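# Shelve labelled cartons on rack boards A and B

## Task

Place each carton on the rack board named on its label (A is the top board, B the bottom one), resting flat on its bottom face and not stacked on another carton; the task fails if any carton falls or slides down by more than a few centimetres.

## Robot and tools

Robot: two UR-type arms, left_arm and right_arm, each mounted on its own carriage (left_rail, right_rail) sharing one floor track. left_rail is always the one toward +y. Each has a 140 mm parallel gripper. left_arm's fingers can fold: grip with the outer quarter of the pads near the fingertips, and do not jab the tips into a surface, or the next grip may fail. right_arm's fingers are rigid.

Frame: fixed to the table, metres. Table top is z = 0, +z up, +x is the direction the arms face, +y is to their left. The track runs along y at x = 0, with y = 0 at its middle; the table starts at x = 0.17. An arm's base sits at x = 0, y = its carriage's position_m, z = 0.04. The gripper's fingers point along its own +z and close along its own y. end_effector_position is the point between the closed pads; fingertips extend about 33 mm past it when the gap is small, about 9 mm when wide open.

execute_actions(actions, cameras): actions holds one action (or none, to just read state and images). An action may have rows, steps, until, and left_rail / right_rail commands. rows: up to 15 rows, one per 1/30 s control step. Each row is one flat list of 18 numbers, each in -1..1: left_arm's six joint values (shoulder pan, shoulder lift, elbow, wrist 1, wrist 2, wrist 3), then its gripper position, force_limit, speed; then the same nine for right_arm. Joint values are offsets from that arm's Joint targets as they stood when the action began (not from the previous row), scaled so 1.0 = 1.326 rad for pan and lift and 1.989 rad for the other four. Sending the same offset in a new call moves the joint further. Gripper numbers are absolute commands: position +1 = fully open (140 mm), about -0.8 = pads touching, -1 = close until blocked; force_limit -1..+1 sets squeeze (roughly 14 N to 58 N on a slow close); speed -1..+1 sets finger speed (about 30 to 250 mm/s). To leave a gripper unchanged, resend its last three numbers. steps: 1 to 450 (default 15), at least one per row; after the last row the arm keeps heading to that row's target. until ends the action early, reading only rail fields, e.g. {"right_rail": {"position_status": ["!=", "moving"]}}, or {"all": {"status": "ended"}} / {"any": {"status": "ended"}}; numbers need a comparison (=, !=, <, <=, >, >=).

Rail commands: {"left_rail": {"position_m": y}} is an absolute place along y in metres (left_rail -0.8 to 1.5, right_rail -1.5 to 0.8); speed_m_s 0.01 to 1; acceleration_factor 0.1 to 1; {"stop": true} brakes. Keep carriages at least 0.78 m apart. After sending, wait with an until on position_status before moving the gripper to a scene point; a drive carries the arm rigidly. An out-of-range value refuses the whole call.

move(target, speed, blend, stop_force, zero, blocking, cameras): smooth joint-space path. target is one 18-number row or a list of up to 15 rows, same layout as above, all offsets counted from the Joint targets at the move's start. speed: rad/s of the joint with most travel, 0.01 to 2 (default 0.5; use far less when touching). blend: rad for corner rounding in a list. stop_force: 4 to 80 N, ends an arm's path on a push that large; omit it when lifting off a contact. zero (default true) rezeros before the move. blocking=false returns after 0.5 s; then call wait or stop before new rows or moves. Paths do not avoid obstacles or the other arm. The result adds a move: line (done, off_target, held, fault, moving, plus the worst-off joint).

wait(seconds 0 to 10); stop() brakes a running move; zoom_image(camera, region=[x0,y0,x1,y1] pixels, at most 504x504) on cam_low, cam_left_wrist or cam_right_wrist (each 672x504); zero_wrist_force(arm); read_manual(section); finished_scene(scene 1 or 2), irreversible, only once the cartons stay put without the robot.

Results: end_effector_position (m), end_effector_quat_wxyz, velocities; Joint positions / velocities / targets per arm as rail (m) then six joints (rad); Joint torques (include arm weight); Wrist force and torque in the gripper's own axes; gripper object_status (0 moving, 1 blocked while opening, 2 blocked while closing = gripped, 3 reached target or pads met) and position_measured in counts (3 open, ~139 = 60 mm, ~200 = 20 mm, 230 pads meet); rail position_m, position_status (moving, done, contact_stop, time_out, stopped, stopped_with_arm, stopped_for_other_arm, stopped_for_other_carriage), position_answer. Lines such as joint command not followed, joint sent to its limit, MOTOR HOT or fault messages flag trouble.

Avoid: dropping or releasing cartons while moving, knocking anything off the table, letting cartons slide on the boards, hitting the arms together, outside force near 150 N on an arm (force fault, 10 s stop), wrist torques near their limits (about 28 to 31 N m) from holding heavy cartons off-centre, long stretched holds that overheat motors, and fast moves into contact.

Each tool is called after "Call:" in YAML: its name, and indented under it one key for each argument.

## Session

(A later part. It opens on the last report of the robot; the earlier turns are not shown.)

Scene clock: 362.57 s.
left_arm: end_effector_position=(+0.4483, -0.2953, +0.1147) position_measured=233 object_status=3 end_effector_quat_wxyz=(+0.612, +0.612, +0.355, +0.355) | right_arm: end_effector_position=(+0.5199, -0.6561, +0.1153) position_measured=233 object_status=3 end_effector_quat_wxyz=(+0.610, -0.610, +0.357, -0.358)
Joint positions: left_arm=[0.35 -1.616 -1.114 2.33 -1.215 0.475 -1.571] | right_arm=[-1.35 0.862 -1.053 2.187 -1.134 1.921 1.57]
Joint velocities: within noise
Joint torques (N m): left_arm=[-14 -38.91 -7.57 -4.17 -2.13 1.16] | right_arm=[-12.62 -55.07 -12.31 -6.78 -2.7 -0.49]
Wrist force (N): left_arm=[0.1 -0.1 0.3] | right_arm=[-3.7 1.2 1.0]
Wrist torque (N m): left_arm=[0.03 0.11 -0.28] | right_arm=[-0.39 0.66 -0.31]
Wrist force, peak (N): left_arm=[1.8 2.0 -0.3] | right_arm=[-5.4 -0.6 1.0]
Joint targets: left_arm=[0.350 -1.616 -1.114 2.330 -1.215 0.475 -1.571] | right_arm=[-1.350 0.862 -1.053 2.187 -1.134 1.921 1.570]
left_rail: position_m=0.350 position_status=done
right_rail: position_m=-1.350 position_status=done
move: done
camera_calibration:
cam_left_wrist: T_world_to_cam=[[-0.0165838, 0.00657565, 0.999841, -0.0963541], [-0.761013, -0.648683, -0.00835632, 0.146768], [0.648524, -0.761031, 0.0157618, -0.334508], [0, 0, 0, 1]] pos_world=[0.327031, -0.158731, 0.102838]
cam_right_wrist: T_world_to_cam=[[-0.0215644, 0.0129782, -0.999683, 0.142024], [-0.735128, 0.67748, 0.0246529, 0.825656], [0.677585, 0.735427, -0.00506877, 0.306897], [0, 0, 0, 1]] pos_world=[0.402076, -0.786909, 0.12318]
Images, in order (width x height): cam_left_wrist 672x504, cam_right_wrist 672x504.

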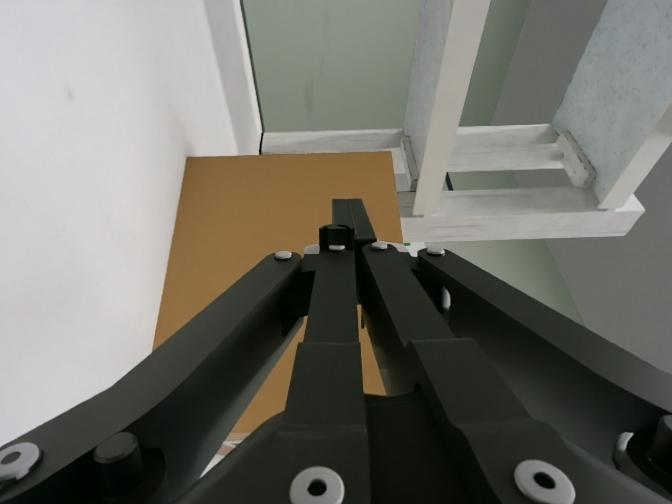

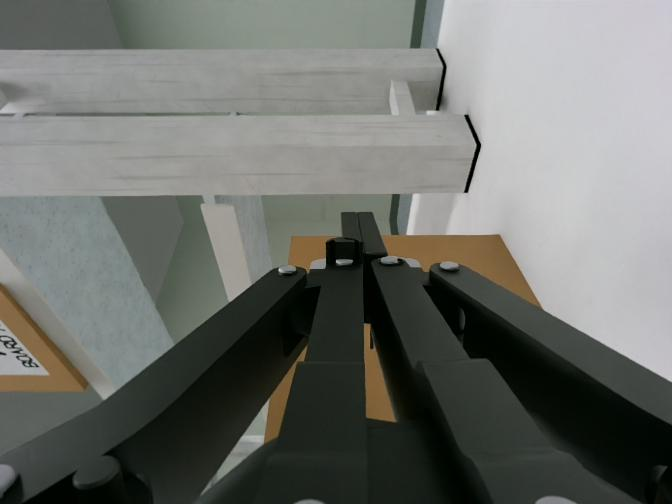

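Call:
move:
  target: [0.0247,0.0419,-0.0650,0.0366,0.0164,0,-1,-1,0,0.0666,0.0375,-0.0551,0.0301,0.0444,0,-1,-1,0]
  speed: 0.045
  stop_force: 8
  cameras: ["cam_left_wrist","cam_right_wrist"]

Scene clock: 372.47 s.
left_arm: end_effector_position=(+0.4589, -0.3434, +0.1149) position_measured=233 object_status=3 end_effector_quat_wxyz=(+0.612, +0.612, +0.355, +0.355) | right_arm: end_effector_position=(+0.5114, -0.6135, +0.1150) position_measured=233 object_status=3 end_effector_quat_wxyz=(+0.610, -0.610, +0.357, -0.358)
Joint positions: left_arm=[0.35 -1.591 -1.073 2.233 -1.16 0.499 -1.571] | right_arm=[-1.35 0.921 -1.019 2.113 -1.094 1.981 1.57]
Joint velocities: within noise
Joint torques (N m): left_arm=[-17.17 -86.25 -10.68 -4.05 -1.73 0.76] | right_arm=[-14.01 -87.84 -14.67 -6.76 -3.13 -0.59]
Wrist force (N): left_arm=[0.0 -0.4 0.1] | right_arm=[-2.5 2.0 0.9]
Wrist torque (N m): left_arm=[-0.02 0.12 -0.28] | right_arm=[-0.33 0.50 -0.36]
Wrist force, peak (N): left_arm=[4.4 1.5 -8.0] | right_arm=[4.0 -0.6 -2.7]
Joint targets: left_arm=[0.350 -1.591 -1.073 2.233 -1.160 0.499 -1.571] | right_arm=[-1.350 0.921 -1.019 2.113 -1.094 1.981 1.570]
left_rail: position_m=0.350 position_status=done
right_rail: position_m=-1.350 position_status=done
move: contact (left_arm, right_arm); left_arm: the elbow is farthest, 0.032 rad from its target; right_arm: the elbow is farthest, 0.036 rad from its target
camera_calibration:
cam_left_wrist: T_world_to_cam=[[-0.0165439, 0.00725055, 0.999837, -0.0958192], [-0.760935, -0.648781, -0.00788607, 0.123472], [0.648618, -0.760941, 0.0162505, -0.378111], [0, 0, 0, 1]] pos_world=[0.337619, -0.206919, 0.102922]
cam_right_wrist: T_world_to_cam=[[-0.0215946, 0.0129788, -0.999683, 0.140998], [-0.735109, 0.677499, 0.0246754, 0.790555], [0.677605, 0.735409, -0.00508948, 0.281304], [0, 0, 0, 1]] pos_world=[0.393577, -0.744304, 0.122878]
Images, in order (width x height): cam_left_wrist 672x504, cam_right_wrist 672x504.

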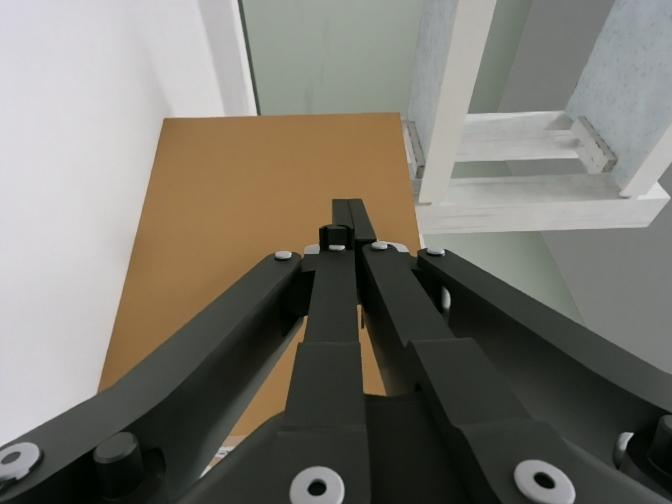

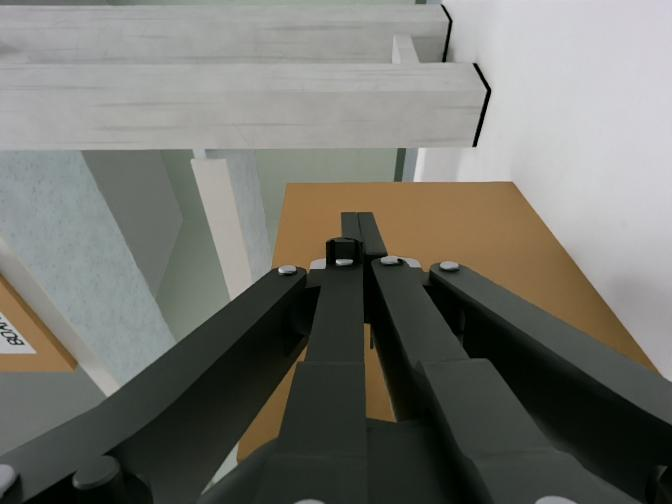

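Call:
move:
  target:
    - [-0.0189,-0.0309,0.0488,-0.0277,-0.0121,0,-1,-1,0,-0.0445,-0.0256,0.0372,-0.0201,-0.0302,0,-1,-1,0]
    - [-0.0189,-0.3514,-0.0141,0.2484,-0.0121,0,-1,-1,0,-0.0445,-0.3039,-0.0196,0.2222,-0.0302,0,-1,-1,0]
    - [-0.0189,-0.5106,-0.0920,0.4324,-0.0121,0,-1,-1,0,-0.0445,-0.4382,-0.0669,0.3590,-0.0302,0,-1,-1,0]
  speed: [0.1,0.5,0.5]
  blend: [0.02,0.05,0]
  cameras: []

Call:
execute_actions:
  actions:
    - {"steps":200,"left_rail":{"position_m":0.63},"right_rail":{"position_m":-1.07},"until":{"all":{"status":"ended"}}}
  cameras: ["cam_left_wrist","cam_right_wrist"]

Scene clock: 404.80 s.
left_arm: end_effector_position=(+0.4494, -0.2640, +0.5344) position_measured=233 object_status=3 end_effector_quat_wxyz=(+0.612, +0.612, +0.354, +0.354) | right_arm: end_effector_position=(+0.4985, -0.6804, +0.5014) position_measured=233 object_status=3 end_effector_quat_wxyz=(+0.610, -0.610, +0.357, -0.357)
Joint positions: left_arm=[0.35 -1.617 -1.749 2.05 -0.3 0.475 -1.571] | right_arm=[-1.35 0.862 -1.6 1.98 -0.381 1.921 1.57]
Joint velocities: within noise
Joint torques (N m): left_arm=[-15.32 -51.5 -59.69 1.83 -2.44 0.81] | right_arm=[-11.95 -53.67 -48.99 0.4 -2.92 -0.55]
Wrist force (N): left_arm=[0.1 -0.3 0.1] | right_arm=[-2.5 1.0 0.2]
Wrist torque (N m): left_arm=[0.00 0.11 -0.30] | right_arm=[-0.47 0.42 -0.32]
Wrist force, peak (N): left_arm=[0.4 2.3 -0.3] | right_arm=[-3.7 1.2 1.4]
Joint targets: left_arm=[0.350 -1.617 -1.750 2.050 -0.300 0.475 -1.571] | right_arm=[-1.350 0.862 -1.600 1.980 -0.380 1.921 1.570]
left_rail: position_m=0.350 position_status=done
right_rail: position_m=-1.350 position_status=done
move: done
No camera images: "cameras" was empty.

Scene clock: 406.37 s.
left_arm: end_effector_position=(+0.4494, +0.0159, +0.5346) position_measured=233 object_status=3 end_effector_quat_wxyz=(+0.612, +0.612, +0.354, +0.354) end_effector_velocity=(+0.000, +0.000, +0.001) end_effector_angular_velocity=(-0.001, +0.000, -0.001) | right_arm: end_effector_position=(+0.4985, -0.4005, +0.5015) position_measured=233 object_status=3 end_effector_quat_wxyz=(+0.610, -0.610, +0.357, -0.357) end_effector_velocity=(+0.000, +0.000, +0.001) end_effector_angular_velocity=(+0.002, -0.001, -0.001)
Joint positions: left_arm=[0.63 -1.617 -1.75 2.05 -0.3 0.475 -1.571] | right_arm=[-1.07 0.862 -1.6 1.98 -0.38 1.921 1.57]
Joint velocities: left_arm=[0.001 -0.001 0.001 -0.002 -0.001 0 0] | right_arm=[0.001 -0.001 -0.001 0 0 0 0]
Joint torques (N m): left_arm=[4.78 -21.5 -52.11 -0.05 -1.86 0.93] | right_arm=[-12.05 -44.25 -40.91 0.15 -2.58 -0.35]
Wrist force (N): left_arm=[-0.2 -0.4 0.3] | right_arm=[-2.9 1.0 0.2]
Wrist torque (N m): left_arm=[-0.01 0.17 -0.30] | right_arm=[-0.48 0.51 -0.32]
Wrist force, peak (N): left_arm=[1.6 -0.3 -0.7] | right_arm=[-4.1 0.9 1.0]
Joint targets: left_arm=[0.630 -1.617 -1.750 2.050 -0.300 0.475 -1.571] | right_arm=[-1.070 0.862 -1.600 1.980 -0.380 1.921 1.570]
Tool commands: left_gripper/position=-1.0 left_gripper/force_limit=-1.0 left_gripper/speed=+0.0 right_gripper/position=-1.0 right_gripper/force_limit=-1.0 right_gripper/speed=+0.0
left_rail: position_m=0.630 position_status=done
right_rail: position_m=-1.070 position_status=done
camera_calibration:
cam_left_wrist: T_world_to_cam=[[-0.016543, 0.00734181, 0.999836, -0.518211], [-0.761596, -0.648005, -0.00784286, 0.352951], [0.647841, -0.761601, 0.0163115, -0.10494], [0, 0, 0, 1]] pos_world=[0.328217, 0.152596, 0.522606]
cam_right_wrist: T_world_to_cam=[[-0.0215191, 0.0130237, -0.999684, 0.524289], [-0.735826, 0.676721, 0.0246555, 0.627291], [0.676828, 0.736124, -0.00497929, 0.136008], [0, 0, 0, 1]] pos_world=[0.380806, -0.531448, 0.509334]
Images, in order (width x height): cam_left_wrist 672x504, cam_right_wrist 672x504.

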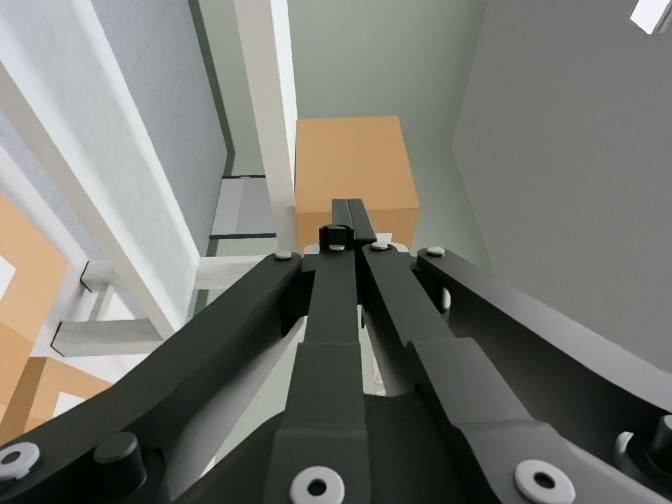

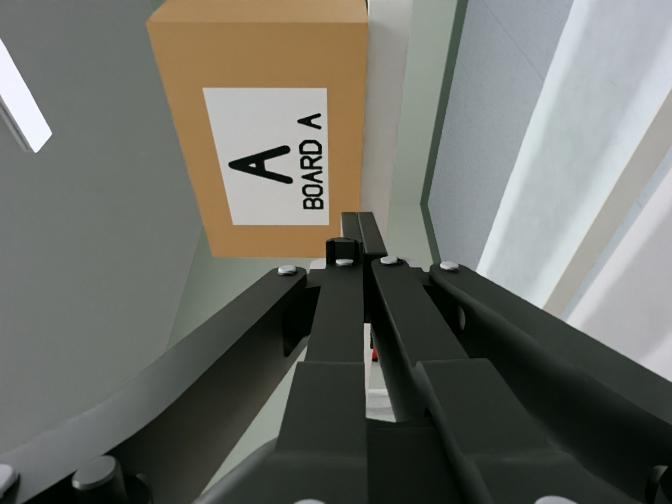

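Call:
execute_actions:
  actions:
    - {"steps":200,"left_rail":{"position_m":0.8},"until":{"all":{"status":"ended"}}}
  cameras: []

Call:
move:
  target:
    - [-0.0385,0.0143,0.0247,-0.0343,-0.0262,0,-1,-1,0,0.2025,0.2293,-0.1731,0.0202,0.1355,0,-1,-1,0]
    - [-0.0385,0.2153,0.1407,-0.2843,-0.0262,0,-1,-1,0,0.2025,0.3706,-0.0792,-0.1679,0.1355,0,-1,-1,0]
  speed: [0.5,0.4]
  blend: [0.03,0]
  stop_force: 15
  cameras: ["cam_left_wrist","cam_right_wrist"]

Scene clock: 435.03 s.
left_arm: end_effector_position=(+0.4494, +0.1860, +0.5345) position_measured=233 object_status=3 end_effector_quat_wxyz=(+0.612, +0.612, +0.354, +0.354) end_effector_velocity=(+0.000, +0.001, -0.001) end_effector_angular_velocity=(+0.000, +0.000, +0.001) | right_arm: end_effector_position=(+0.4985, -0.4004, +0.5015) position_measured=233 object_status=3 end_effector_quat_wxyz=(+0.610, -0.610, +0.357, -0.357)
Joint positions: left_arm=[0.8 -1.616 -1.749 2.05 -0.3 0.475 -1.571] | right_arm=[-1.07 0.862 -1.6 1.98 -0.38 1.921 1.57]
Joint velocities: left_arm=[0.001 0.001 0.002 0 -0.002 0 0] | right_arm=[within noise]
Joint torques (N m): left_arm=[6.72 -35.75 -39.94 -2.06 -1 0.65] | right_arm=[-5 -33.78 -35.89 -0.82 -1.25 -0.39]
Wrist force (N): left_arm=[0.1 -0.3 0.0] | right_arm=[-2.6 1.1 0.7]
Wrist torque (N m): left_arm=[0.01 0.11 -0.30] | right_arm=[-0.46 0.45 -0.33]
Wrist force, peak (N): left_arm=[1.6 -0.4 -0.2] | right_arm=[-3.1 1.3 0.2]
Joint targets: left_arm=[0.800 -1.617 -1.750 2.050 -0.300 0.475 -1.571] | right_arm=[-1.070 0.862 -1.600 1.980 -0.380 1.921 1.570]
Tool commands: left_gripper/position=-1.0 left_gripper/force_limit=-1.0 left_gripper/speed=+0.0 right_gripper/position=-1.0 right_gripper/force_limit=-1.0 right_gripper/speed=+0.0
left_rail: position_m=0.800 position_status=done
right_rail: position_m=-1.070 position_status=done
No camera images: "cameras" was empty.

Scene clock: 438.17 s.
left_arm: end_effector_position=(+0.4268, +0.1804, +0.2748) position_measured=233 object_status=3 end_effector_quat_wxyz=(+0.612, +0.612, +0.355, +0.355) | right_arm: end_effector_position=(+0.4401, -0.1912, +0.2753) position_measured=233 object_status=3 end_effector_quat_wxyz=(+0.610, -0.610, +0.357, -0.358)
Joint positions: left_arm=[0.8 -1.668 -1.464 2.33 -0.865 0.423 -1.571] | right_arm=[-1.07 1.13 -1.109 1.823 -0.714 2.19 1.57]
Joint velocities: within noise
Joint torques (N m): left_arm=[-15.05 -19.68 -22.99 -3.84 -2.14 0.64] | right_arm=[10.37 -66.74 -26.26 -6.3 3.5 -0.38]
Wrist force (N): left_arm=[0.0 -0.4 0.3] | right_arm=[-2.8 1.1 0.7]
Wrist torque (N m): left_arm=[-0.02 0.10 -0.30] | right_arm=[-0.50 0.46 -0.31]
Wrist force, peak (N): left_arm=[0.3 -2.1 0.1] | right_arm=[-6.3 -0.3 1.1]
Joint targets: left_arm=[0.800 -1.668 -1.464 2.330 -0.865 0.423 -1.571] | right_arm=[-1.070 1.130 -1.109 1.823 -0.714 2.190 1.570]
left_rail: position_m=0.800 position_status=done
right_rail: position_m=-1.070 position_status=done
move: done
camera_calibration:
cam_left_wrist: T_world_to_cam=[[-0.016563, 0.00738365, 0.999836, -0.259974], [-0.760892, -0.648832, -0.00781318, 0.440161], [0.648667, -0.760896, 0.0163648, 0.0386876], [0, 0, 0, 1]] pos_world=[0.305514, 0.316947, 0.262737]
cam_right_wrist: T_world_to_cam=[[-0.021608, 0.0131423, -0.99968, 0.294231], [-0.73515, 0.677451, 0.0247963, 0.44806], [0.67756, 0.735451, -0.00497679, 0.0198949], [0, 0, 0, 1]] pos_world=[0.322269, -0.322037, 0.283126]
Images, in order (width x height): cam_left_wrist 672x504, cam_right_wrist 672x504.

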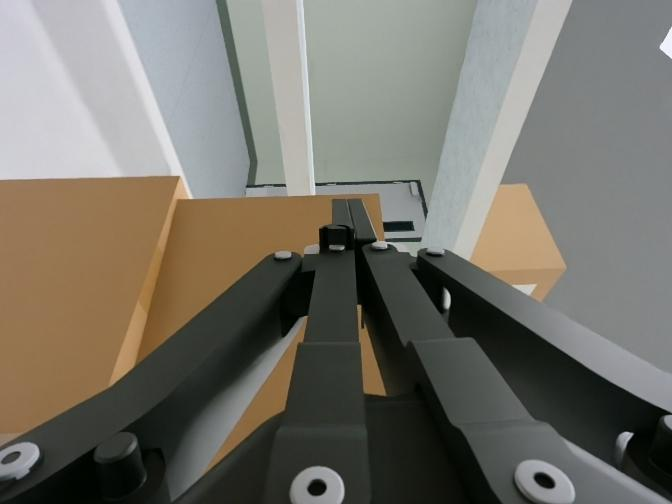

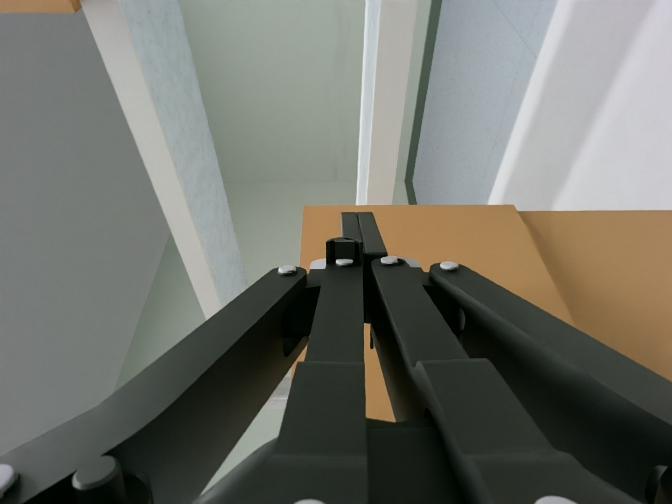

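Call:
move:
  target: [0.0132,0.0710,-0.0596,0.0118,0.0088,0,-1,-1,0,0.0303,0.0633,-0.0704,0.0282,0.0202,0,-1,-1,0]
  speed: 0.045
  stop_force: 8
  cameras: []

Scene clock: 456.73 s.
left_arm: end_effector_position=(+0.4285, +0.1308, +0.2756) position_measured=233 object_status=3 end_effector_quat_wxyz=(+0.612, +0.611, +0.355, +0.354) | right_arm: end_effector_position=(+0.4383, -0.1421, +0.2755) position_measured=233 object_status=3 end_effector_quat_wxyz=(+0.610, -0.610, +0.357, -0.358)
Joint positions: left_arm=[0.8 -1.654 -1.392 2.24 -0.848 0.436 -1.571] | right_arm=[-1.07 1.161 -1.046 1.718 -0.672 2.22 1.57]
Joint velocities: within noise
Joint torques (N m): left_arm=[-18.37 -70.65 -24.78 -3.74 -1.6 1.22] | right_arm=[-13.44 -97.91 -27.13 -6.11 -2.44 -0.38]
Wrist force (N): left_arm=[1.3 0.1 0.3] | right_arm=[-2.6 1.1 0.8]
Wrist torque (N m): left_arm=[0.02 0.14 -0.30] | right_arm=[-0.43 0.38 -0.32]
Wrist force, peak (N): left_arm=[9.5 3.4 -7.8] | right_arm=[4.3 -1.1 -4.7]
Joint targets: left_arm=[0.800 -1.654 -1.392 2.240 -0.848 0.436 -1.571] | right_arm=[-1.070 1.161 -1.046 1.718 -0.672 2.220 1.570]
left_rail: position_m=0.800 position_status=done
right_rail: position_m=-1.070 position_status=done
move: contact (left_arm, right_arm); left_arm: the elbow is farthest, 0.028 rad from its target; right_arm: the elbow is farthest, 0.035 rad from its target
No camera images: "cameras" was empty.

Call:
move:
  target:
    - [-0.0009,0.0041,-0.0034,0.0007,-0.0006,0,-1,-1,0,0.0008,0.0039,-0.0042,0.0016,0.0005,0,-1,-1,0]
    - [-0.0009,-0.0265,-0.0126,0.0304,-0.0006,0,-1,-1,0,0.0008,-0.0166,-0.0115,0.0227,0.0005,0,-1,-1,0]
    - [-0.0009,-0.0558,-0.0232,0.0604,-0.0006,0,-1,-1,0,0.0008,-0.0360,-0.0202,0.0442,0.0005,0,-1,-1,0]
    - [-0.0009,-0.0840,-0.0361,0.0923,-0.0006,0,-1,-1,0,0.0008,-0.0555,-0.0307,0.0678,0.0005,0,-1,-1,0]
    - [-0.0009,-0.1110,-0.0502,0.1242,-0.0006,0,-1,-1,0,0.0008,-0.0739,-0.0426,0.0919,0.0005,0,-1,-1,0]
    - [0.0006,-0.1367,-0.0639,0.1550,0.0004,0,-1,-1,0,0.0029,-0.0874,-0.0584,0.1168,0.0019,0,-1,-1,0]
    - [0.0022,-0.1613,-0.0783,0.1858,0.0015,0,-1,-1,0,0.0050,-0.0998,-0.0755,0.1421,0.0033,0,-1,-1,0]
    - [0.0034,-0.1849,-0.0926,0.2159,0.0023,0,-1,-1,0,0.0080,-0.1069,-0.0966,0.1681,0.0053,0,-1,-1,0]
    - [0.0045,-0.2073,-0.1077,0.2459,0.0030,0,-1,-1,0,0.0109,-0.1130,-0.1189,0.1942,0.0072,0,-1,-1,0]
    - [0.0045,-0.2204,-0.1277,0.2747,0.0030,0,-1,-1,0,0.0109,-0.1224,-0.1373,0.2193,0.0072,0,-1,-1,0]
    - [0.0045,-0.2314,-0.1490,0.3033,0.0030,0,-1,-1,0,0.0109,-0.1306,-0.1570,0.2441,0.0072,0,-1,-1,0]
    - [0.0045,-0.2400,-0.1718,0.3318,0.0030,0,-1,-1,0,0.0109,-0.1364,-0.1791,0.2705,0.0072,0,-1,-1,0]
    - [0.0045,-0.2464,-0.1960,0.3603,0.0030,0,-1,-1,0,0.0109,-0.1409,-0.2026,0.2965,0.0072,0,-1,-1,0]
  speed: [0.03,0.115,0.115,0.115,0.115,0.115,0.115,0.115,0.115,0.115,0.115,0.115,0.115]
  blend: 0.02
  cameras: ["cam_left_wrist"]

Scene clock: 515.13 s.
left_arm: end_effector_position=(+0.4324, +0.1426, +0.6323) position_measured=233 object_status=3 end_effector_quat_wxyz=(+0.612, +0.612, +0.355, +0.354) | right_arm: end_effector_position=(+0.4343, -0.1230, +0.6321) position_measured=233 object_status=3 end_effector_quat_wxyz=(+0.610, -0.610, +0.357, -0.358)
Joint positions: left_arm=[0.8 -1.648 -1.719 1.85 -0.131 0.442 -1.571] | right_arm=[-1.07 1.175 -1.233 1.315 -0.083 2.235 1.57]
Joint velocities: within noise
Joint torques (N m): left_arm=[-17 -35.59 -77.45 -3.22 24.75 0.72] | right_arm=[35.14 -83.35 -66.06 -4.46 -9.12 -0.58]
Wrist force (N): left_arm=[46.6 -7.8 -26.5] | right_arm=[45.7 10.9 -24.5]
Wrist torque (N m): left_arm=[0.28 1.59 -0.22] | right_arm=[-0.75 1.54 -0.40]
Wrist force, peak (N): left_arm=[44.6 18.3 -34.3] | right_arm=[50.9 11.4 -26.3]
Joint targets: left_arm=[0.800 -1.648 -1.719 1.850 -0.131 0.442 -1.571] | right_arm=[-1.070 1.175 -1.233 1.315 -0.083 2.235 1.570]
left_rail: position_m=0.800 position_status=done
right_rail: position_m=-1.070 position_status=done
move: done; blend cut to 0 rad at target 1
camera_calibration:
cam_left_wrist: T_world_to_cam=[[-0.0165114, 0.00797945, 0.999832, -0.617154], [-0.760878, -0.648853, -0.00738695, 0.422347], [0.648684, -0.760872, 0.0167849, 0.000189204], [0, 0, 0, 1]] pos_world=[0.311042, 0.27911, 0.620167]
Images, in order (width x height): cam_left_wrist 672x504.

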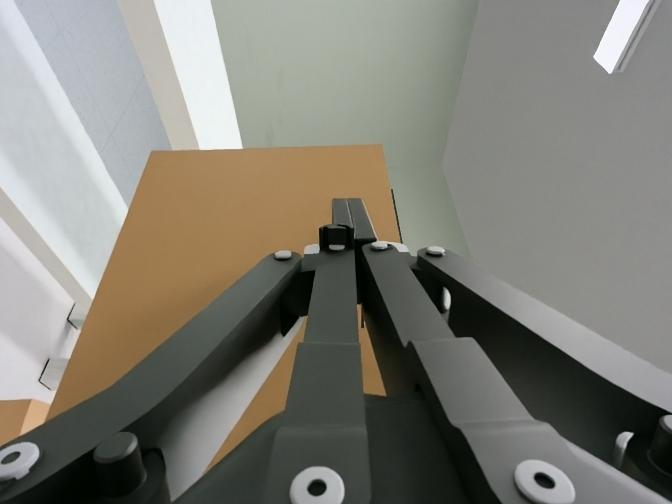

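Call:
move:
  target:
    - [0.0535,0.0141,-0.0078,-0.0016,0.0357,0,-1,-1,0,-0.0301,0.0085,-0.0077,0.0023,-0.0201,0,-1,-1,0]
    - [0.1053,0.0304,-0.0173,-0.0030,0.0702,0,-1,-1,0,-0.0594,0.0189,-0.0173,0.0052,-0.0396,0,-1,-1,0]
    - [0.1557,0.0490,-0.0284,-0.0042,0.1038,0,-1,-1,0,-0.0879,0.0312,-0.0286,0.0084,-0.0586,0,-1,-1,0]
    - [0.2040,0.0696,-0.0412,-0.0052,0.1360,0,-1,-1,0,-0.1155,0.0454,-0.0418,0.0121,-0.0770,0,-1,-1,0]
    - [0.2502,0.0922,-0.0556,-0.0059,0.1668,0,-1,-1,0,-0.1420,0.0613,-0.0569,0.0166,-0.0947,0,-1,-1,0]
    - [0.2942,0.1165,-0.0716,-0.0061,0.1961,0,-1,-1,0,-0.1676,0.0790,-0.0740,0.0219,-0.1117,0,-1,-1,0]
    - [0.3358,0.1423,-0.0892,-0.0056,0.2239,0,-1,-1,0,-0.1922,0.0985,-0.0931,0.0281,-0.1281,0,-1,-1,0]
    - [0.3752,0.1694,-0.1084,-0.0045,0.2501,0,-1,-1,0,-0.2158,0.1199,-0.1145,0.0351,-0.1438,0,-1,-1,0]
    - [0.4123,0.1977,-0.1292,-0.0025,0.2749,0,-1,-1,0,-0.2384,0.1434,-0.1384,0.0434,-0.1589,0,-1,-1,0]
    - [0.4471,0.2271,-0.1517,0.0003,0.2981,0,-1,-1,0,-0.2599,0.1688,-0.1648,0.0528,-0.1733,0,-1,-1,0]
  speed: 0.115
  blend: 0.02
  cameras: ["cam_right_wrist"]

Call:
move:
  target: [0,0.0086,0.0308,-0.0365,0,0,-1,-1,0,0,0.0008,0.0360,-0.0366,0,0,-1,-1,0]
  speed: 0.025
  stop_force: 10
  cameras: ["cam_left_wrist"]

Scene clock: 564.37 s.
left_arm: end_effector_position=(+0.7722, +0.1423, +0.6324) position_measured=233 object_status=3 end_effector_quat_wxyz=(+0.612, +0.611, +0.355, +0.355) | right_arm: end_effector_position=(+0.7739, -0.1231, +0.6318) position_measured=233 object_status=3 end_effector_quat_wxyz=(+0.610, -0.610, +0.357, -0.357)
Joint positions: left_arm=[0.8 -1.056 -1.418 1.548 -0.13 1.035 -1.571] | right_arm=[-1.07 0.831 -1.009 0.987 0.022 1.89 1.57]
Joint velocities: within noise
Joint torques (N m): left_arm=[-26.57 -33.69 -77.4 -4.49 24.52 0.97] | right_arm=[26.18 -84.01 -63.41 -4.54 -24.35 -0.63]
Wrist force (N): left_arm=[43.8 -7.6 -24.7] | right_arm=[42.9 9.6 -21.9]
Wrist torque (N m): left_arm=[0.16 1.49 -0.22] | right_arm=[-0.85 1.40 -0.43]
Wrist force, peak (N): left_arm=[48.9 -7.7 -27.8] | right_arm=[48.2 11.1 -25.5]
Joint targets: left_arm=[0.800 -1.056 -1.418 1.548 -0.130 1.035 -1.571] | right_arm=[-1.070 0.830 -1.009 0.987 0.022 1.890 1.570]
left_rail: position_m=0.800 position_status=done
right_rail: position_m=-1.070 position_status=done
move: done
camera_calibration:
cam_right_wrist: T_world_to_cam=[[-0.0221414, 0.0123255, -0.999679, 0.657218], [-0.735274, 0.677322, 0.0246362, 0.638615], [0.677408, 0.735584, -0.00593424, -0.253911], [0, 0, 0, 1]] pos_world=[0.65611, -0.253875, 0.639767]
Images, in order (width x height): cam_right_wrist 672x504.

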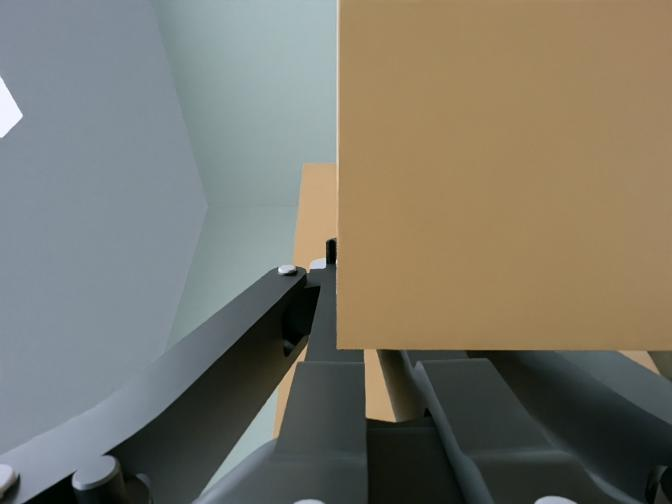

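Scene clock: 567.87 s.
left_arm: end_effector_position=(+0.7726, +0.1420, +0.6076) position_measured=233 object_status=3 end_effector_quat_wxyz=(+0.612, +0.611, +0.355, +0.355) | right_arm: end_effector_position=(+0.7743, -0.1228, +0.6073) position_measured=233 object_status=3 end_effector_quat_wxyz=(+0.610, -0.610, +0.357, -0.358)
Joint positions: left_arm=[0.8 -1.055 -1.411 1.584 -0.173 1.035 -1.571] | right_arm=[-1.07 0.83 -1.008 1.029 -0.021 1.89 1.57]
Joint velocities: within noise
Joint torques (N m): left_arm=[-34.82 -65.01 -72.4 -4.18 23.43 0.36] | right_arm=[33.66 -80.02 -56.89 -3.62 -22.38 -0.42]
Wrist force (N): left_arm=[48.9 -0.8 -30.3] | right_arm=[47.1 2.4 -25.0]
Wrist torque (N m): left_arm=[-0.01 1.70 -0.32] | right_arm=[-0.64 1.53 -0.33]
Wrist force, peak (N): left_arm=[50.3 5.9 -33.5] | right_arm=[47.2 -3.0 -27.9]
Joint targets: left_arm=[0.800 -1.055 -1.411 1.584 -0.173 1.035 -1.571] | right_arm=[-1.070 0.830 -1.008 1.029 -0.021 1.890 1.570]
left_rail: position_m=0.800 position_status=done
right_rail: position_m=-1.070 position_status=done
move: contact (left_arm, right_arm); left_arm: the wrist 1 is farthest, 0.029 rad from its target; right_arm: the elbow is farthest, 0.030 rad from its target
camera_calibration:
cam_left_wrist: T_world_to_cam=[[-0.0167837, 0.00810109, 0.999826, -0.586644], [-0.760909, -0.648815, -0.00751604, 0.680721], [0.648641, -0.760903, 0.0170537, -0.220642], [0, 0, 0, 1]] pos_world=[0.651238, 0.278527, 0.595421]
Images, in order (width x height): cam_left_wrist 672x504.

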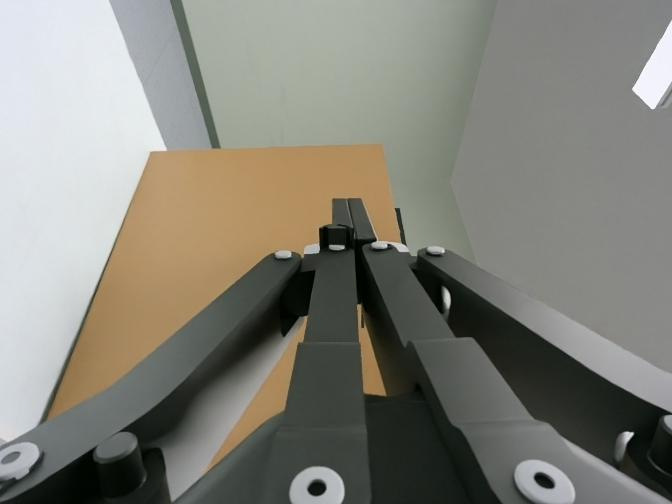

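Call:
move:
  target:
    - [0.0063,-0.0103,0.0083,-0.0015,0.0042,0,-1,-1,0,-0.0057,-0.0133,0.0139,-0.0050,-0.0038,0,-1,-1,0]
    - [-0.0883,-0.0841,0.0626,-0.0066,-0.0589,0,-1,-1,0,0.0517,-0.0728,0.0742,-0.0256,0.0345,0,-1,-1,0]
    - [-0.2026,-0.1518,0.1080,-0.0068,-0.1351,0,-1,-1,0,0.1182,-0.1216,0.1216,-0.0405,0.0788,0,-1,-1,0]
    - [-0.3331,-0.2077,0.1421,-0.0037,-0.2221,0,-1,-1,0,0.1918,-0.1584,0.1558,-0.0501,0.1279,0,-1,-1,0]
    - [-0.4390,-0.1762,0.3207,-0.2032,-0.2927,0,-1,-1,0,0.2279,-0.1580,0.3478,-0.2425,0.1519,0,-1,-1,0]
  speed: [0.03,0.2,0.35,0.4,0.5]
  blend: [0,0.02,0.02,0.03,0]
  cameras: ["cam_left_wrist","cam_right_wrist"]

Call:
move:
  target: [0,0.3796,0.0867,-0.3398,0,0,-1,-1,0,0,0.2398,0.0657,-0.2255,0,0,-1,-1,0]
  speed: 0.4
  stop_force: 15
  cameras: ["cam_left_wrist","cam_right_wrist"]

Scene clock: 615.60 s.
left_arm: end_effector_position=(+0.4405, +0.1865, +0.4002) position_measured=233 object_status=3 end_effector_quat_wxyz=(+0.612, +0.611, +0.355, +0.354) | right_arm: end_effector_position=(+0.4418, -0.1841, +0.4005) position_measured=233 object_status=3 end_effector_quat_wxyz=(+0.610, -0.610, +0.357, -0.357)
Joint positions: left_arm=[0.8 -1.637 -1.645 2.222 -0.577 0.453 -1.571] | right_arm=[-1.07 1.133 -1.218 1.72 -0.503 2.192 1.57]
Joint velocities: within noise
Joint torques (N m): left_arm=[-15.96 -13.59 -33.99 -4 -2.14 0.99] | right_arm=[11.3 -63.21 -30.98 -6.73 3.67 -0.3]
Wrist force (N): left_arm=[0.4 -0.3 0.1] | right_arm=[-3.8 0.2 1.0]
Wrist torque (N m): left_arm=[0.00 0.03 -0.30] | right_arm=[-0.70 0.63 -0.31]
Wrist force, peak (N): left_arm=[49.2 -0.5 -30.0] | right_arm=[47.5 3.0 -25.1]
Joint targets: left_arm=[0.800 -1.638 -1.645 2.222 -0.578 0.453 -1.571] | right_arm=[-1.070 1.133 -1.218 1.721 -0.503 2.192 1.570]
left_rail: position_m=0.800 position_status=done
right_rail: position_m=-1.070 position_status=done
move: done
camera_calibration:
cam_left_wrist: T_world_to_cam=[[-0.0165039, 0.00814689, 0.999831, -0.385396], [-0.760866, -0.648868, -0.00727224, 0.455228], [0.648699, -0.760857, 0.0169076, 0.0321609], [0, 0, 0, 1]] pos_world=[0.319144, 0.322992, 0.388097]
cam_right_wrist: T_world_to_cam=[[-0.0218091, 0.0127171, -0.999681, 0.419328], [-0.735301, 0.677292, 0.0246573, 0.441393], [0.677389, 0.735605, -0.00542018, 0.0144044], [0, 0, 0, 1]] pos_world=[0.323945, -0.314881, 0.408389]
Images, in order (width x height): cam_left_wrist 672x504, cam_right_wrist 672x504.

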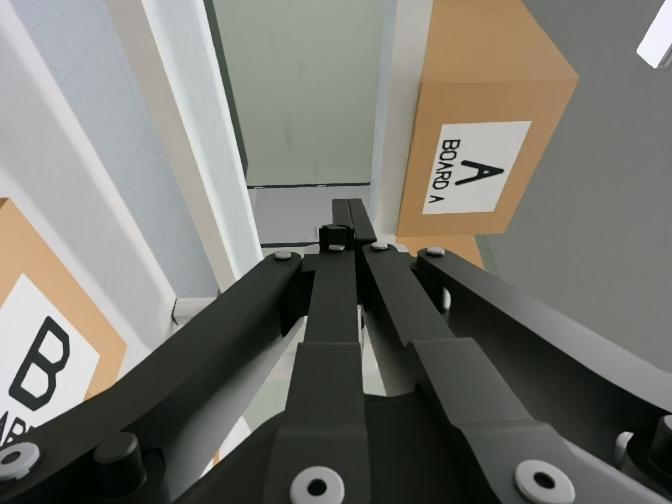

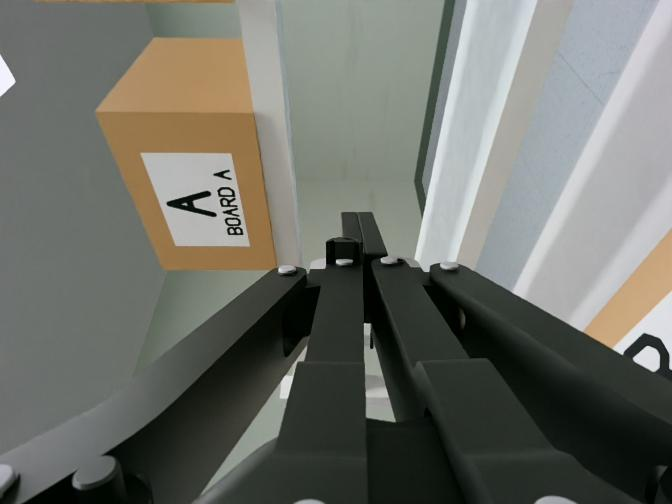

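Scene clock: 618.50 s.
left_arm: end_effector_position=(+0.4404, +0.1865, +0.1152) position_measured=233 object_status=3 end_effector_quat_wxyz=(+0.612, +0.611, +0.355, +0.354) | right_arm: end_effector_position=(+0.4418, -0.1840, +0.1153) position_measured=233 object_status=3 end_effector_quat_wxyz=(+0.610, -0.610, +0.357, -0.357)
Joint positions: left_arm=[0.8 -1.638 -1.142 2.394 -1.253 0.453 -1.571] | right_arm=[-1.07 1.133 -0.9 1.851 -0.951 2.192 1.57]
Joint velocities: within noise
Joint torques (N m): left_arm=[-12.49 -35.47 -5.32 -3.94 -2 0.75] | right_arm=[10.32 -75.13 -18.99 -6.27 3.36 -0.6]
Wrist force (N): left_arm=[0.2 -0.3 0.2] | right_arm=[-3.9 -0.5 0.9]
Wrist torque (N m): left_arm=[0.01 0.09 -0.29] | right_arm=[-0.80 0.69 -0.31]
Wrist force, peak (N): left_arm=[0.5 -2.0 -0.1] | right_arm=[-3.5 -2.3 0.9]
Joint targets: left_arm=[0.800 -1.638 -1.142 2.394 -1.253 0.453 -1.571] | right_arm=[-1.070 1.133 -0.900 1.851 -0.951 2.192 1.570]
left_rail: position_m=0.800 position_status=done
right_rail: position_m=-1.070 position_status=done
move: done
camera_calibration:
cam_left_wrist: T_world_to_cam=[[-0.0165021, 0.0081727, 0.99983, -0.100413], [-0.76087, -0.648864, -0.00725421, 0.45313], [0.648695, -0.760861, 0.016926, 0.037004], [0, 0, 0, 1]] pos_world=[0.319112, 0.322995, 0.103057]
cam_right_wrist: T_world_to_cam=[[-0.0218941, 0.0125358, -0.999682, 0.134257], [-0.735304, 0.677291, 0.024597, 0.448403], [0.677384, 0.735608, -0.00561108, 0.0128661], [0, 0, 0, 1]] pos_world=[0.323936, -0.314847, 0.123257]
Images, in order (width x height): cam_left_wrist 672x504, cam_right_wrist 672x504.

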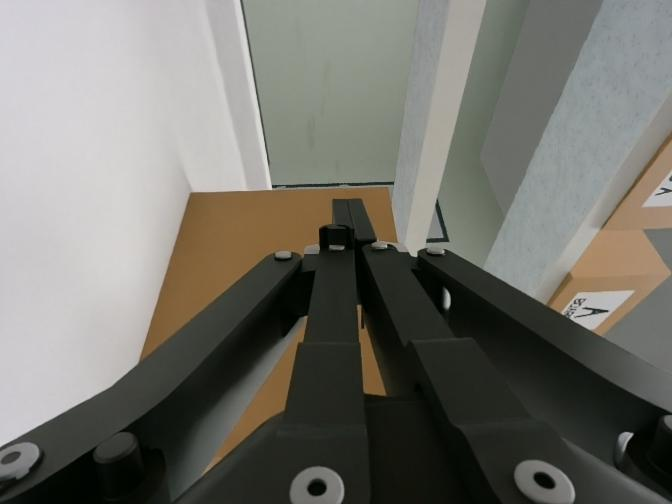

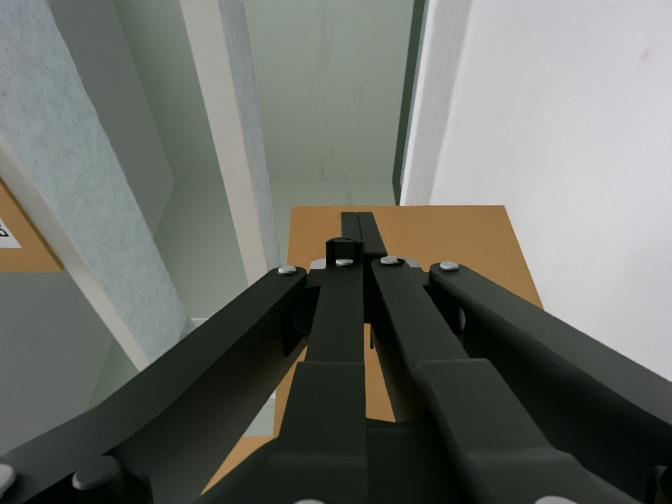

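Call:
move:
  target: [0.0070,0.0384,-0.0595,0.0344,0.0047,0,-1,-1,0,0.0262,0.0508,-0.0716,0.0378,0.0175,0,-1,-1,0]
  speed: 0.045
  stop_force: 8
  cameras: ["cam_right_wrist"]

Scene clock: 631.83 s.
left_arm: end_effector_position=(+0.4407, +0.1379, +0.1146) position_measured=233 object_status=3 end_effector_quat_wxyz=(+0.612, +0.612, +0.355, +0.355) | right_arm: end_effector_position=(+0.4428, -0.1354, +0.1148) position_measured=233 object_status=3 end_effector_quat_wxyz=(+0.610, -0.610, +0.357, -0.358)
Joint positions: left_arm=[0.8 -1.63 -1.102 2.303 -1.2 0.46 -1.571] | right_arm=[-1.07 1.159 -0.849 1.745 -0.895 2.218 1.57]
Joint velocities: within noise
Joint torques (N m): left_arm=[-16.68 -81.34 -10.77 -4.22 -1.42 0.81] | right_arm=[-13.67 -107.12 -21.43 -6.39 -2.42 -0.44]
Wrist force (N): left_arm=[1.1 -0.2 0.1] | right_arm=[-3.3 0.1 1.1]
Wrist torque (N m): left_arm=[0.00 0.15 -0.28] | right_arm=[-0.68 0.63 -0.33]
Wrist force, peak (N): left_arm=[9.2 3.0 -8.7] | right_arm=[4.7 -2.4 -5.9]
Joint targets: left_arm=[0.800 -1.630 -1.102 2.303 -1.200 0.460 -1.571] | right_arm=[-1.070 1.159 -0.849 1.745 -0.895 2.218 1.570]
left_rail: position_m=0.800 position_status=done
right_rail: position_m=-1.070 position_status=done
move: contact (left_arm, right_arm); left_arm: the elbow is farthest, 0.027 rad from its target; right_arm: the elbow is farthest, 0.036 rad from its target
camera_calibration:
cam_right_wrist: T_world_to_cam=[[-0.0219368, 0.0124286, -0.999682, 0.133194], [-0.735264, 0.677336, 0.0245555, 0.416211], [0.677426, 0.735569, -0.00572032, -0.0236021], [0, 0, 0, 1]] pos_world=[0.324936, -0.266209, 0.122797]
Images, in order (width x height): cam_right_wrist 672x504.

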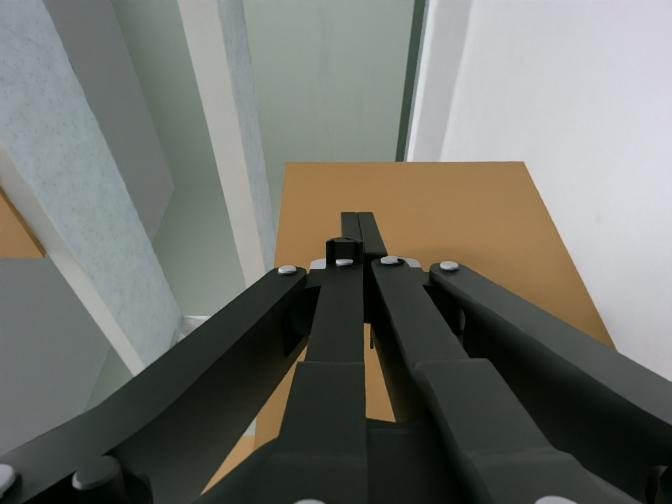

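Call:
move:
  target:
    - [0,0.0016,-0.0036,0.0020,0,0,-1,-1,0,0.0017,0.0022,-0.0039,0.0020,0.0012,0,-1,-1,0]
    - [0,-0.0473,-0.0053,0.0364,0,0,-1,-1,0,0.0017,-0.0290,-0.0051,0.0240,0.0012,0,-1,-1,0]
    - [0,-0.0945,-0.0094,0.0718,0,0,-1,-1,0,0.0017,-0.0585,-0.0083,0.0469,0.0012,0,-1,-1,0]
    - [0.0005,-0.1325,-0.0215,0.1094,0.0004,0,-1,-1,0,-0.0010,-0.0934,-0.0053,0.0672,-0.0006,0,-1,-1,0]
    - [0.0011,-0.1685,-0.0355,0.1473,0.0008,0,-1,-1,0,-0.0036,-0.1267,-0.0039,0.0878,-0.0024,0,-1,-1,0]
    - [0.0011,-0.2072,-0.0446,0.1823,0.0008,0,-1,-1,0,-0.0036,-0.1529,-0.0115,0.1130,-0.0024,0,-1,-1,0]
    - [0.0011,-0.2427,-0.0561,0.2173,0.0008,0,-1,-1,0,-0.0036,-0.1770,-0.0206,0.1381,-0.0024,0,-1,-1,0]
    - [0.0011,-0.2753,-0.0687,0.2518,0.0008,0,-1,-1,0,-0.0036,-0.1996,-0.0311,0.1638,-0.0024,0,-1,-1,0]
    - [0.0011,-0.3049,-0.0833,0.2860,0.0008,0,-1,-1,0,-0.0036,-0.2204,-0.0432,0.1897,-0.0024,0,-1,-1,0]
  speed: [0.03,0.115,0.115,0.115,0.115,0.115,0.115,0.115,0.115]
  blend: 0.02
  cameras: ["cam_left_wrist","cam_right_wrist"]

Scene clock: 701.37 s.
left_arm: end_effector_position=(+0.4404, +0.1205, +0.3752) position_measured=233 object_status=3 end_effector_quat_wxyz=(+0.612, +0.611, +0.355, +0.354) | right_arm: end_effector_position=(+0.4423, -0.1454, +0.3755) position_measured=233 object_status=3 end_effector_quat_wxyz=(+0.610, -0.610, +0.357, -0.357)
Joint positions: left_arm=[0.8 -1.629 -1.506 2.137 -0.632 0.462 -1.571] | right_arm=[-1.07 1.154 -1.142 1.659 -0.518 2.213 1.57]
Joint velocities: within noise
Joint torques (N m): left_arm=[-14.2 -63.56 -80.19 -2.94 18.51 1.26] | right_arm=[14.6 -96.81 -67.53 -4.23 -18.04 -0.33]
Wrist force (N): left_arm=[40.9 -8.2 -23.6] | right_arm=[38.5 9.0 -20.3]
Wrist torque (N m): left_arm=[0.18 1.50 -0.16] | right_arm=[-0.77 1.69 -0.43]
Wrist force, peak (N): left_arm=[44.8 -8.6 -25.2] | right_arm=[42.1 9.5 -22.3]
Joint targets: left_arm=[0.800 -1.629 -1.506 2.137 -0.632 0.462 -1.571] | right_arm=[-1.070 1.154 -1.142 1.659 -0.518 2.213 1.570]
left_rail: position_m=0.800 position_status=done
right_rail: position_m=-1.070 position_status=done
move: done; blend cut to 0 rad at target 1
camera_calibration:
cam_left_wrist: T_world_to_cam=[[-0.0164874, 0.00848366, 0.999828, -0.359941], [-0.760971, -0.648747, -0.0070439, 0.412058], [0.648576, -0.760957, 0.017152, -0.0175912], [0, 0, 0, 1]] pos_world=[0.319039, 0.256989, 0.363084]
cam_right_wrist: T_world_to_cam=[[-0.0215933, 0.0132068, -0.99968, 0.393821], [-0.735275, 0.677313, 0.0248302, 0.416173], [0.677424, 0.735576, -0.00491481, -0.0147313], [0, 0, 0, 1]] pos_world=[0.324485, -0.276244, 0.383288]
Images, in order (width x height): cam_left_wrist 672x504, cam_right_wrist 672x504.

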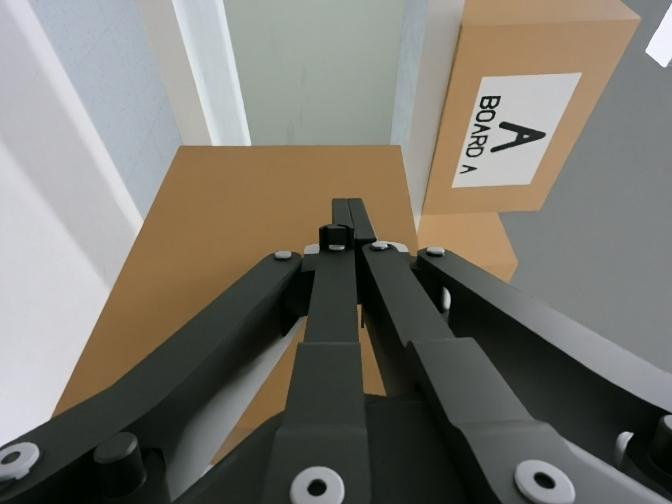

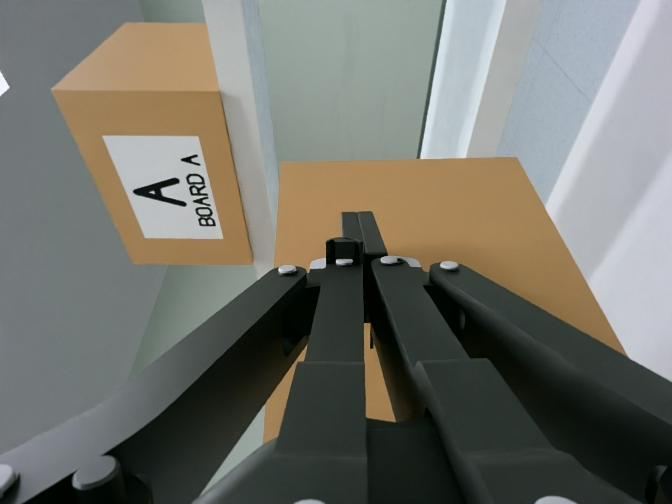

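Call:
move:
  target:
    - [0.0499,0.0125,-0.0091,0.0009,0.0333,0,-1,-1,0,-0.0300,0.0080,-0.0077,0.0027,-0.0200,0,-1,-1,0]
    - [0.0982,0.0268,-0.0197,0.0024,0.0655,0,-1,-1,0,-0.0590,0.0173,-0.0170,0.0060,-0.0394,0,-1,-1,0]
    - [0.1451,0.0432,-0.0322,0.0040,0.0967,0,-1,-1,0,-0.0873,0.0279,-0.0279,0.0099,-0.0582,0,-1,-1,0]
    - [0.1903,0.0611,-0.0463,0.0060,0.1269,0,-1,-1,0,-0.1146,0.0399,-0.0404,0.0143,-0.0764,0,-1,-1,0]
    - [0.2337,0.0804,-0.0619,0.0088,0.1558,0,-1,-1,0,-0.1393,0.0533,-0.0544,0.0195,-0.0929,0,-1,-1,0]
    - [0.2752,0.1011,-0.0791,0.0122,0.1835,0,-1,-1,0,-0.1661,0.0680,-0.0700,0.0252,-0.1107,0,-1,-1,0]
    - [0.3146,0.1230,-0.0977,0.0162,0.2097,0,-1,-1,0,-0.1903,0.0841,-0.0873,0.0318,-0.1269,0,-1,-1,0]
    - [0.3520,0.1460,-0.1177,0.0209,0.2346,0,-1,-1,0,-0.2135,0.1016,-0.1061,0.0389,-0.1423,0,-1,-1,0]
    - [0.3874,0.1697,-0.1391,0.0265,0.2583,0,-1,-1,0,-0.2357,0.1204,-0.1268,0.0471,-0.1571,0,-1,-1,0]
    - [0.4208,0.1943,-0.1618,0.0328,0.2805,0,-1,-1,0,-0.2569,0.1405,-0.1491,0.0559,-0.1712,0,-1,-1,0]
  speed: 0.115
  blend: 0.02
  cameras: ["cam_left_wrist"]

Call:
move:
  target: [0,0.0251,0.0133,-0.0301,0,0,-1,-1,0,0,0.0185,0.0132,-0.0255,0,0,-1,-1,0]
  speed: 0.025
  stop_force: 10
  cameras: ["cam_left_wrist","cam_right_wrist","cam_low"]

Scene clock: 750.93 s.
left_arm: end_effector_position=(+0.7723, +0.1209, +0.3752) position_measured=233 object_status=3 end_effector_quat_wxyz=(+0.612, +0.612, +0.355, +0.355) | right_arm: end_effector_position=(+0.7741, -0.1454, +0.3748) position_measured=233 object_status=3 end_effector_quat_wxyz=(+0.610, -0.610, +0.357, -0.358)
Joint positions: left_arm=[0.8 -1.071 -1.249 1.816 -0.566 1.019 -1.571] | right_arm=[-1.07 0.813 -0.955 1.362 -0.407 1.873 1.57]
Joint velocities: within noise
Joint torques (N m): left_arm=[-20.12 -57.96 -78.1 -3.69 20.06 0.9] | right_arm=[15.5 -92.51 -61.99 -3.63 -20.23 -0.34]
Wrist force (N): left_arm=[35.1 -8.5 -20.0] | right_arm=[33.0 7.8 -17.5]
Wrist torque (N m): left_arm=[0.19 1.25 -0.18] | right_arm=[-0.89 1.45 -0.41]
Wrist force, peak (N): left_arm=[43.1 -8.5 -24.9] | right_arm=[41.0 9.4 -21.4]
Joint targets: left_arm=[0.800 -1.071 -1.249 1.815 -0.566 1.020 -1.571] | right_arm=[-1.070 0.813 -0.955 1.362 -0.407 1.873 1.570]
left_rail: position_m=0.800 position_status=done
right_rail: position_m=-1.070 position_status=done
move: done
camera_calibration:
cam_left_wrist: T_world_to_cam=[[-0.0164246, 0.00746173, 0.999837, -0.354392], [-0.760938, -0.648779, -0.00765836, 0.665151], [0.648617, -0.76094, 0.0163339, -0.232276], [0, 0, 0, 1]] pos_world=[0.650976, 0.257432, 0.363222]
Images, in order (width x height): cam_left_wrist 672x504.

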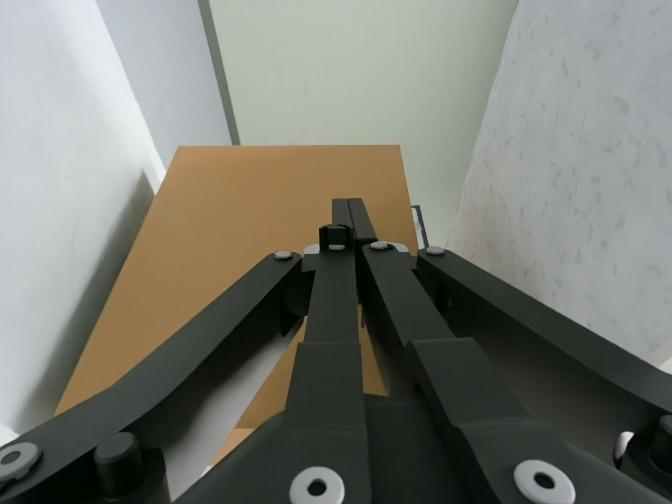

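Scene clock: 753.47 s.
left_arm: end_effector_position=(+0.7726, +0.1207, +0.3586) position_measured=233 object_status=3 end_effector_quat_wxyz=(+0.612, +0.612, +0.355, +0.355) | right_arm: end_effector_position=(+0.7744, -0.1453, +0.3582) position_measured=233 object_status=3 end_effector_quat_wxyz=(+0.610, -0.610, +0.357, -0.358)
Joint positions: left_arm=[0.8 -1.071 -1.233 1.828 -0.595 1.02 -1.571] | right_arm=[-1.07 0.813 -0.944 1.375 -0.431 1.873 1.57]
Joint velocities: within noise
Joint torques (N m): left_arm=[-23.63 -91.92 -73.93 -3.45 20.03 1.18] | right_arm=[22.69 -106.18 -57.01 -2.6 -20.34 -0.58]
Wrist force (N): left_arm=[39.0 -1.9 -23.2] | right_arm=[36.7 -0.9 -21.7]
Wrist torque (N m): left_arm=[0.12 1.40 -0.29] | right_arm=[-0.59 1.54 -0.26]
Wrist force, peak (N): left_arm=[40.9 5.4 -27.9] | right_arm=[37.6 -6.5 -25.1]
Joint targets: left_arm=[0.800 -1.071 -1.233 1.828 -0.595 1.020 -1.571] | right_arm=[-1.070 0.813 -0.944 1.375 -0.431 1.873 1.570]
left_rail: position_m=0.800 position_status=done
right_rail: position_m=-1.070 position_status=done
move: contact (left_arm, right_arm); left_arm: the wrist 1 is farthest, 0.031 rad from its target; right_arm: the wrist 1 is farthest, 0.027 rad from its target
camera_calibration:
cam_left_wrist: T_world_to_cam=[[-0.0165215, 0.00763777, 0.999834, -0.33771], [-0.760911, -0.648811, -0.0076172, 0.665073], [0.648646, -0.760911, 0.016531, -0.232476], [0, 0, 0, 1]] pos_world=[0.651276, 0.257193, 0.346563]
cam_right_wrist: T_world_to_cam=[[-0.0219079, 0.0125855, -0.999681, 0.383878], [-0.73516, 0.677445, 0.0246397, 0.660695], [0.677539, 0.735466, -0.00558905, -0.239758], [0, 0, 0, 1]] pos_world=[0.656572, -0.276082, 0.366136]

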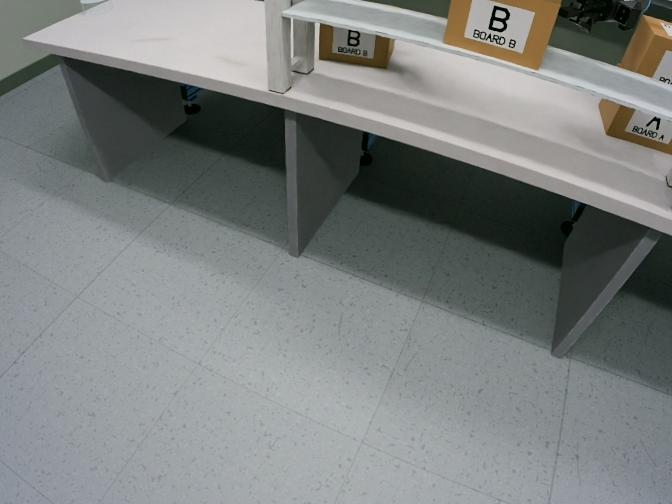

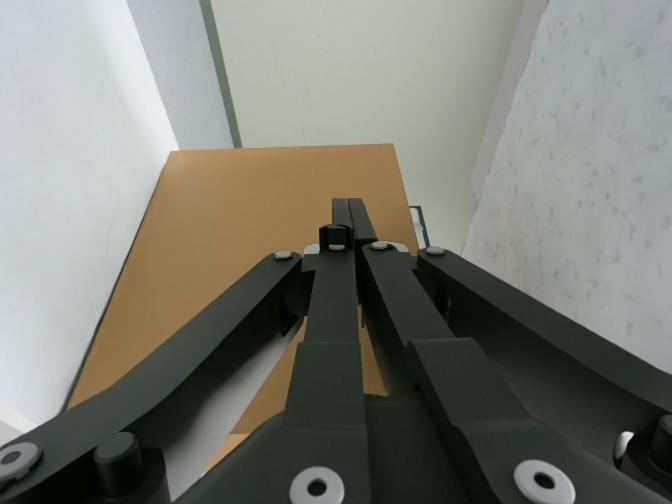

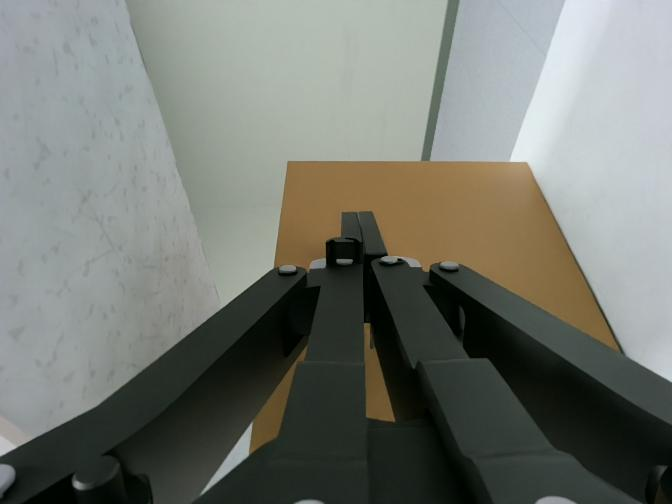

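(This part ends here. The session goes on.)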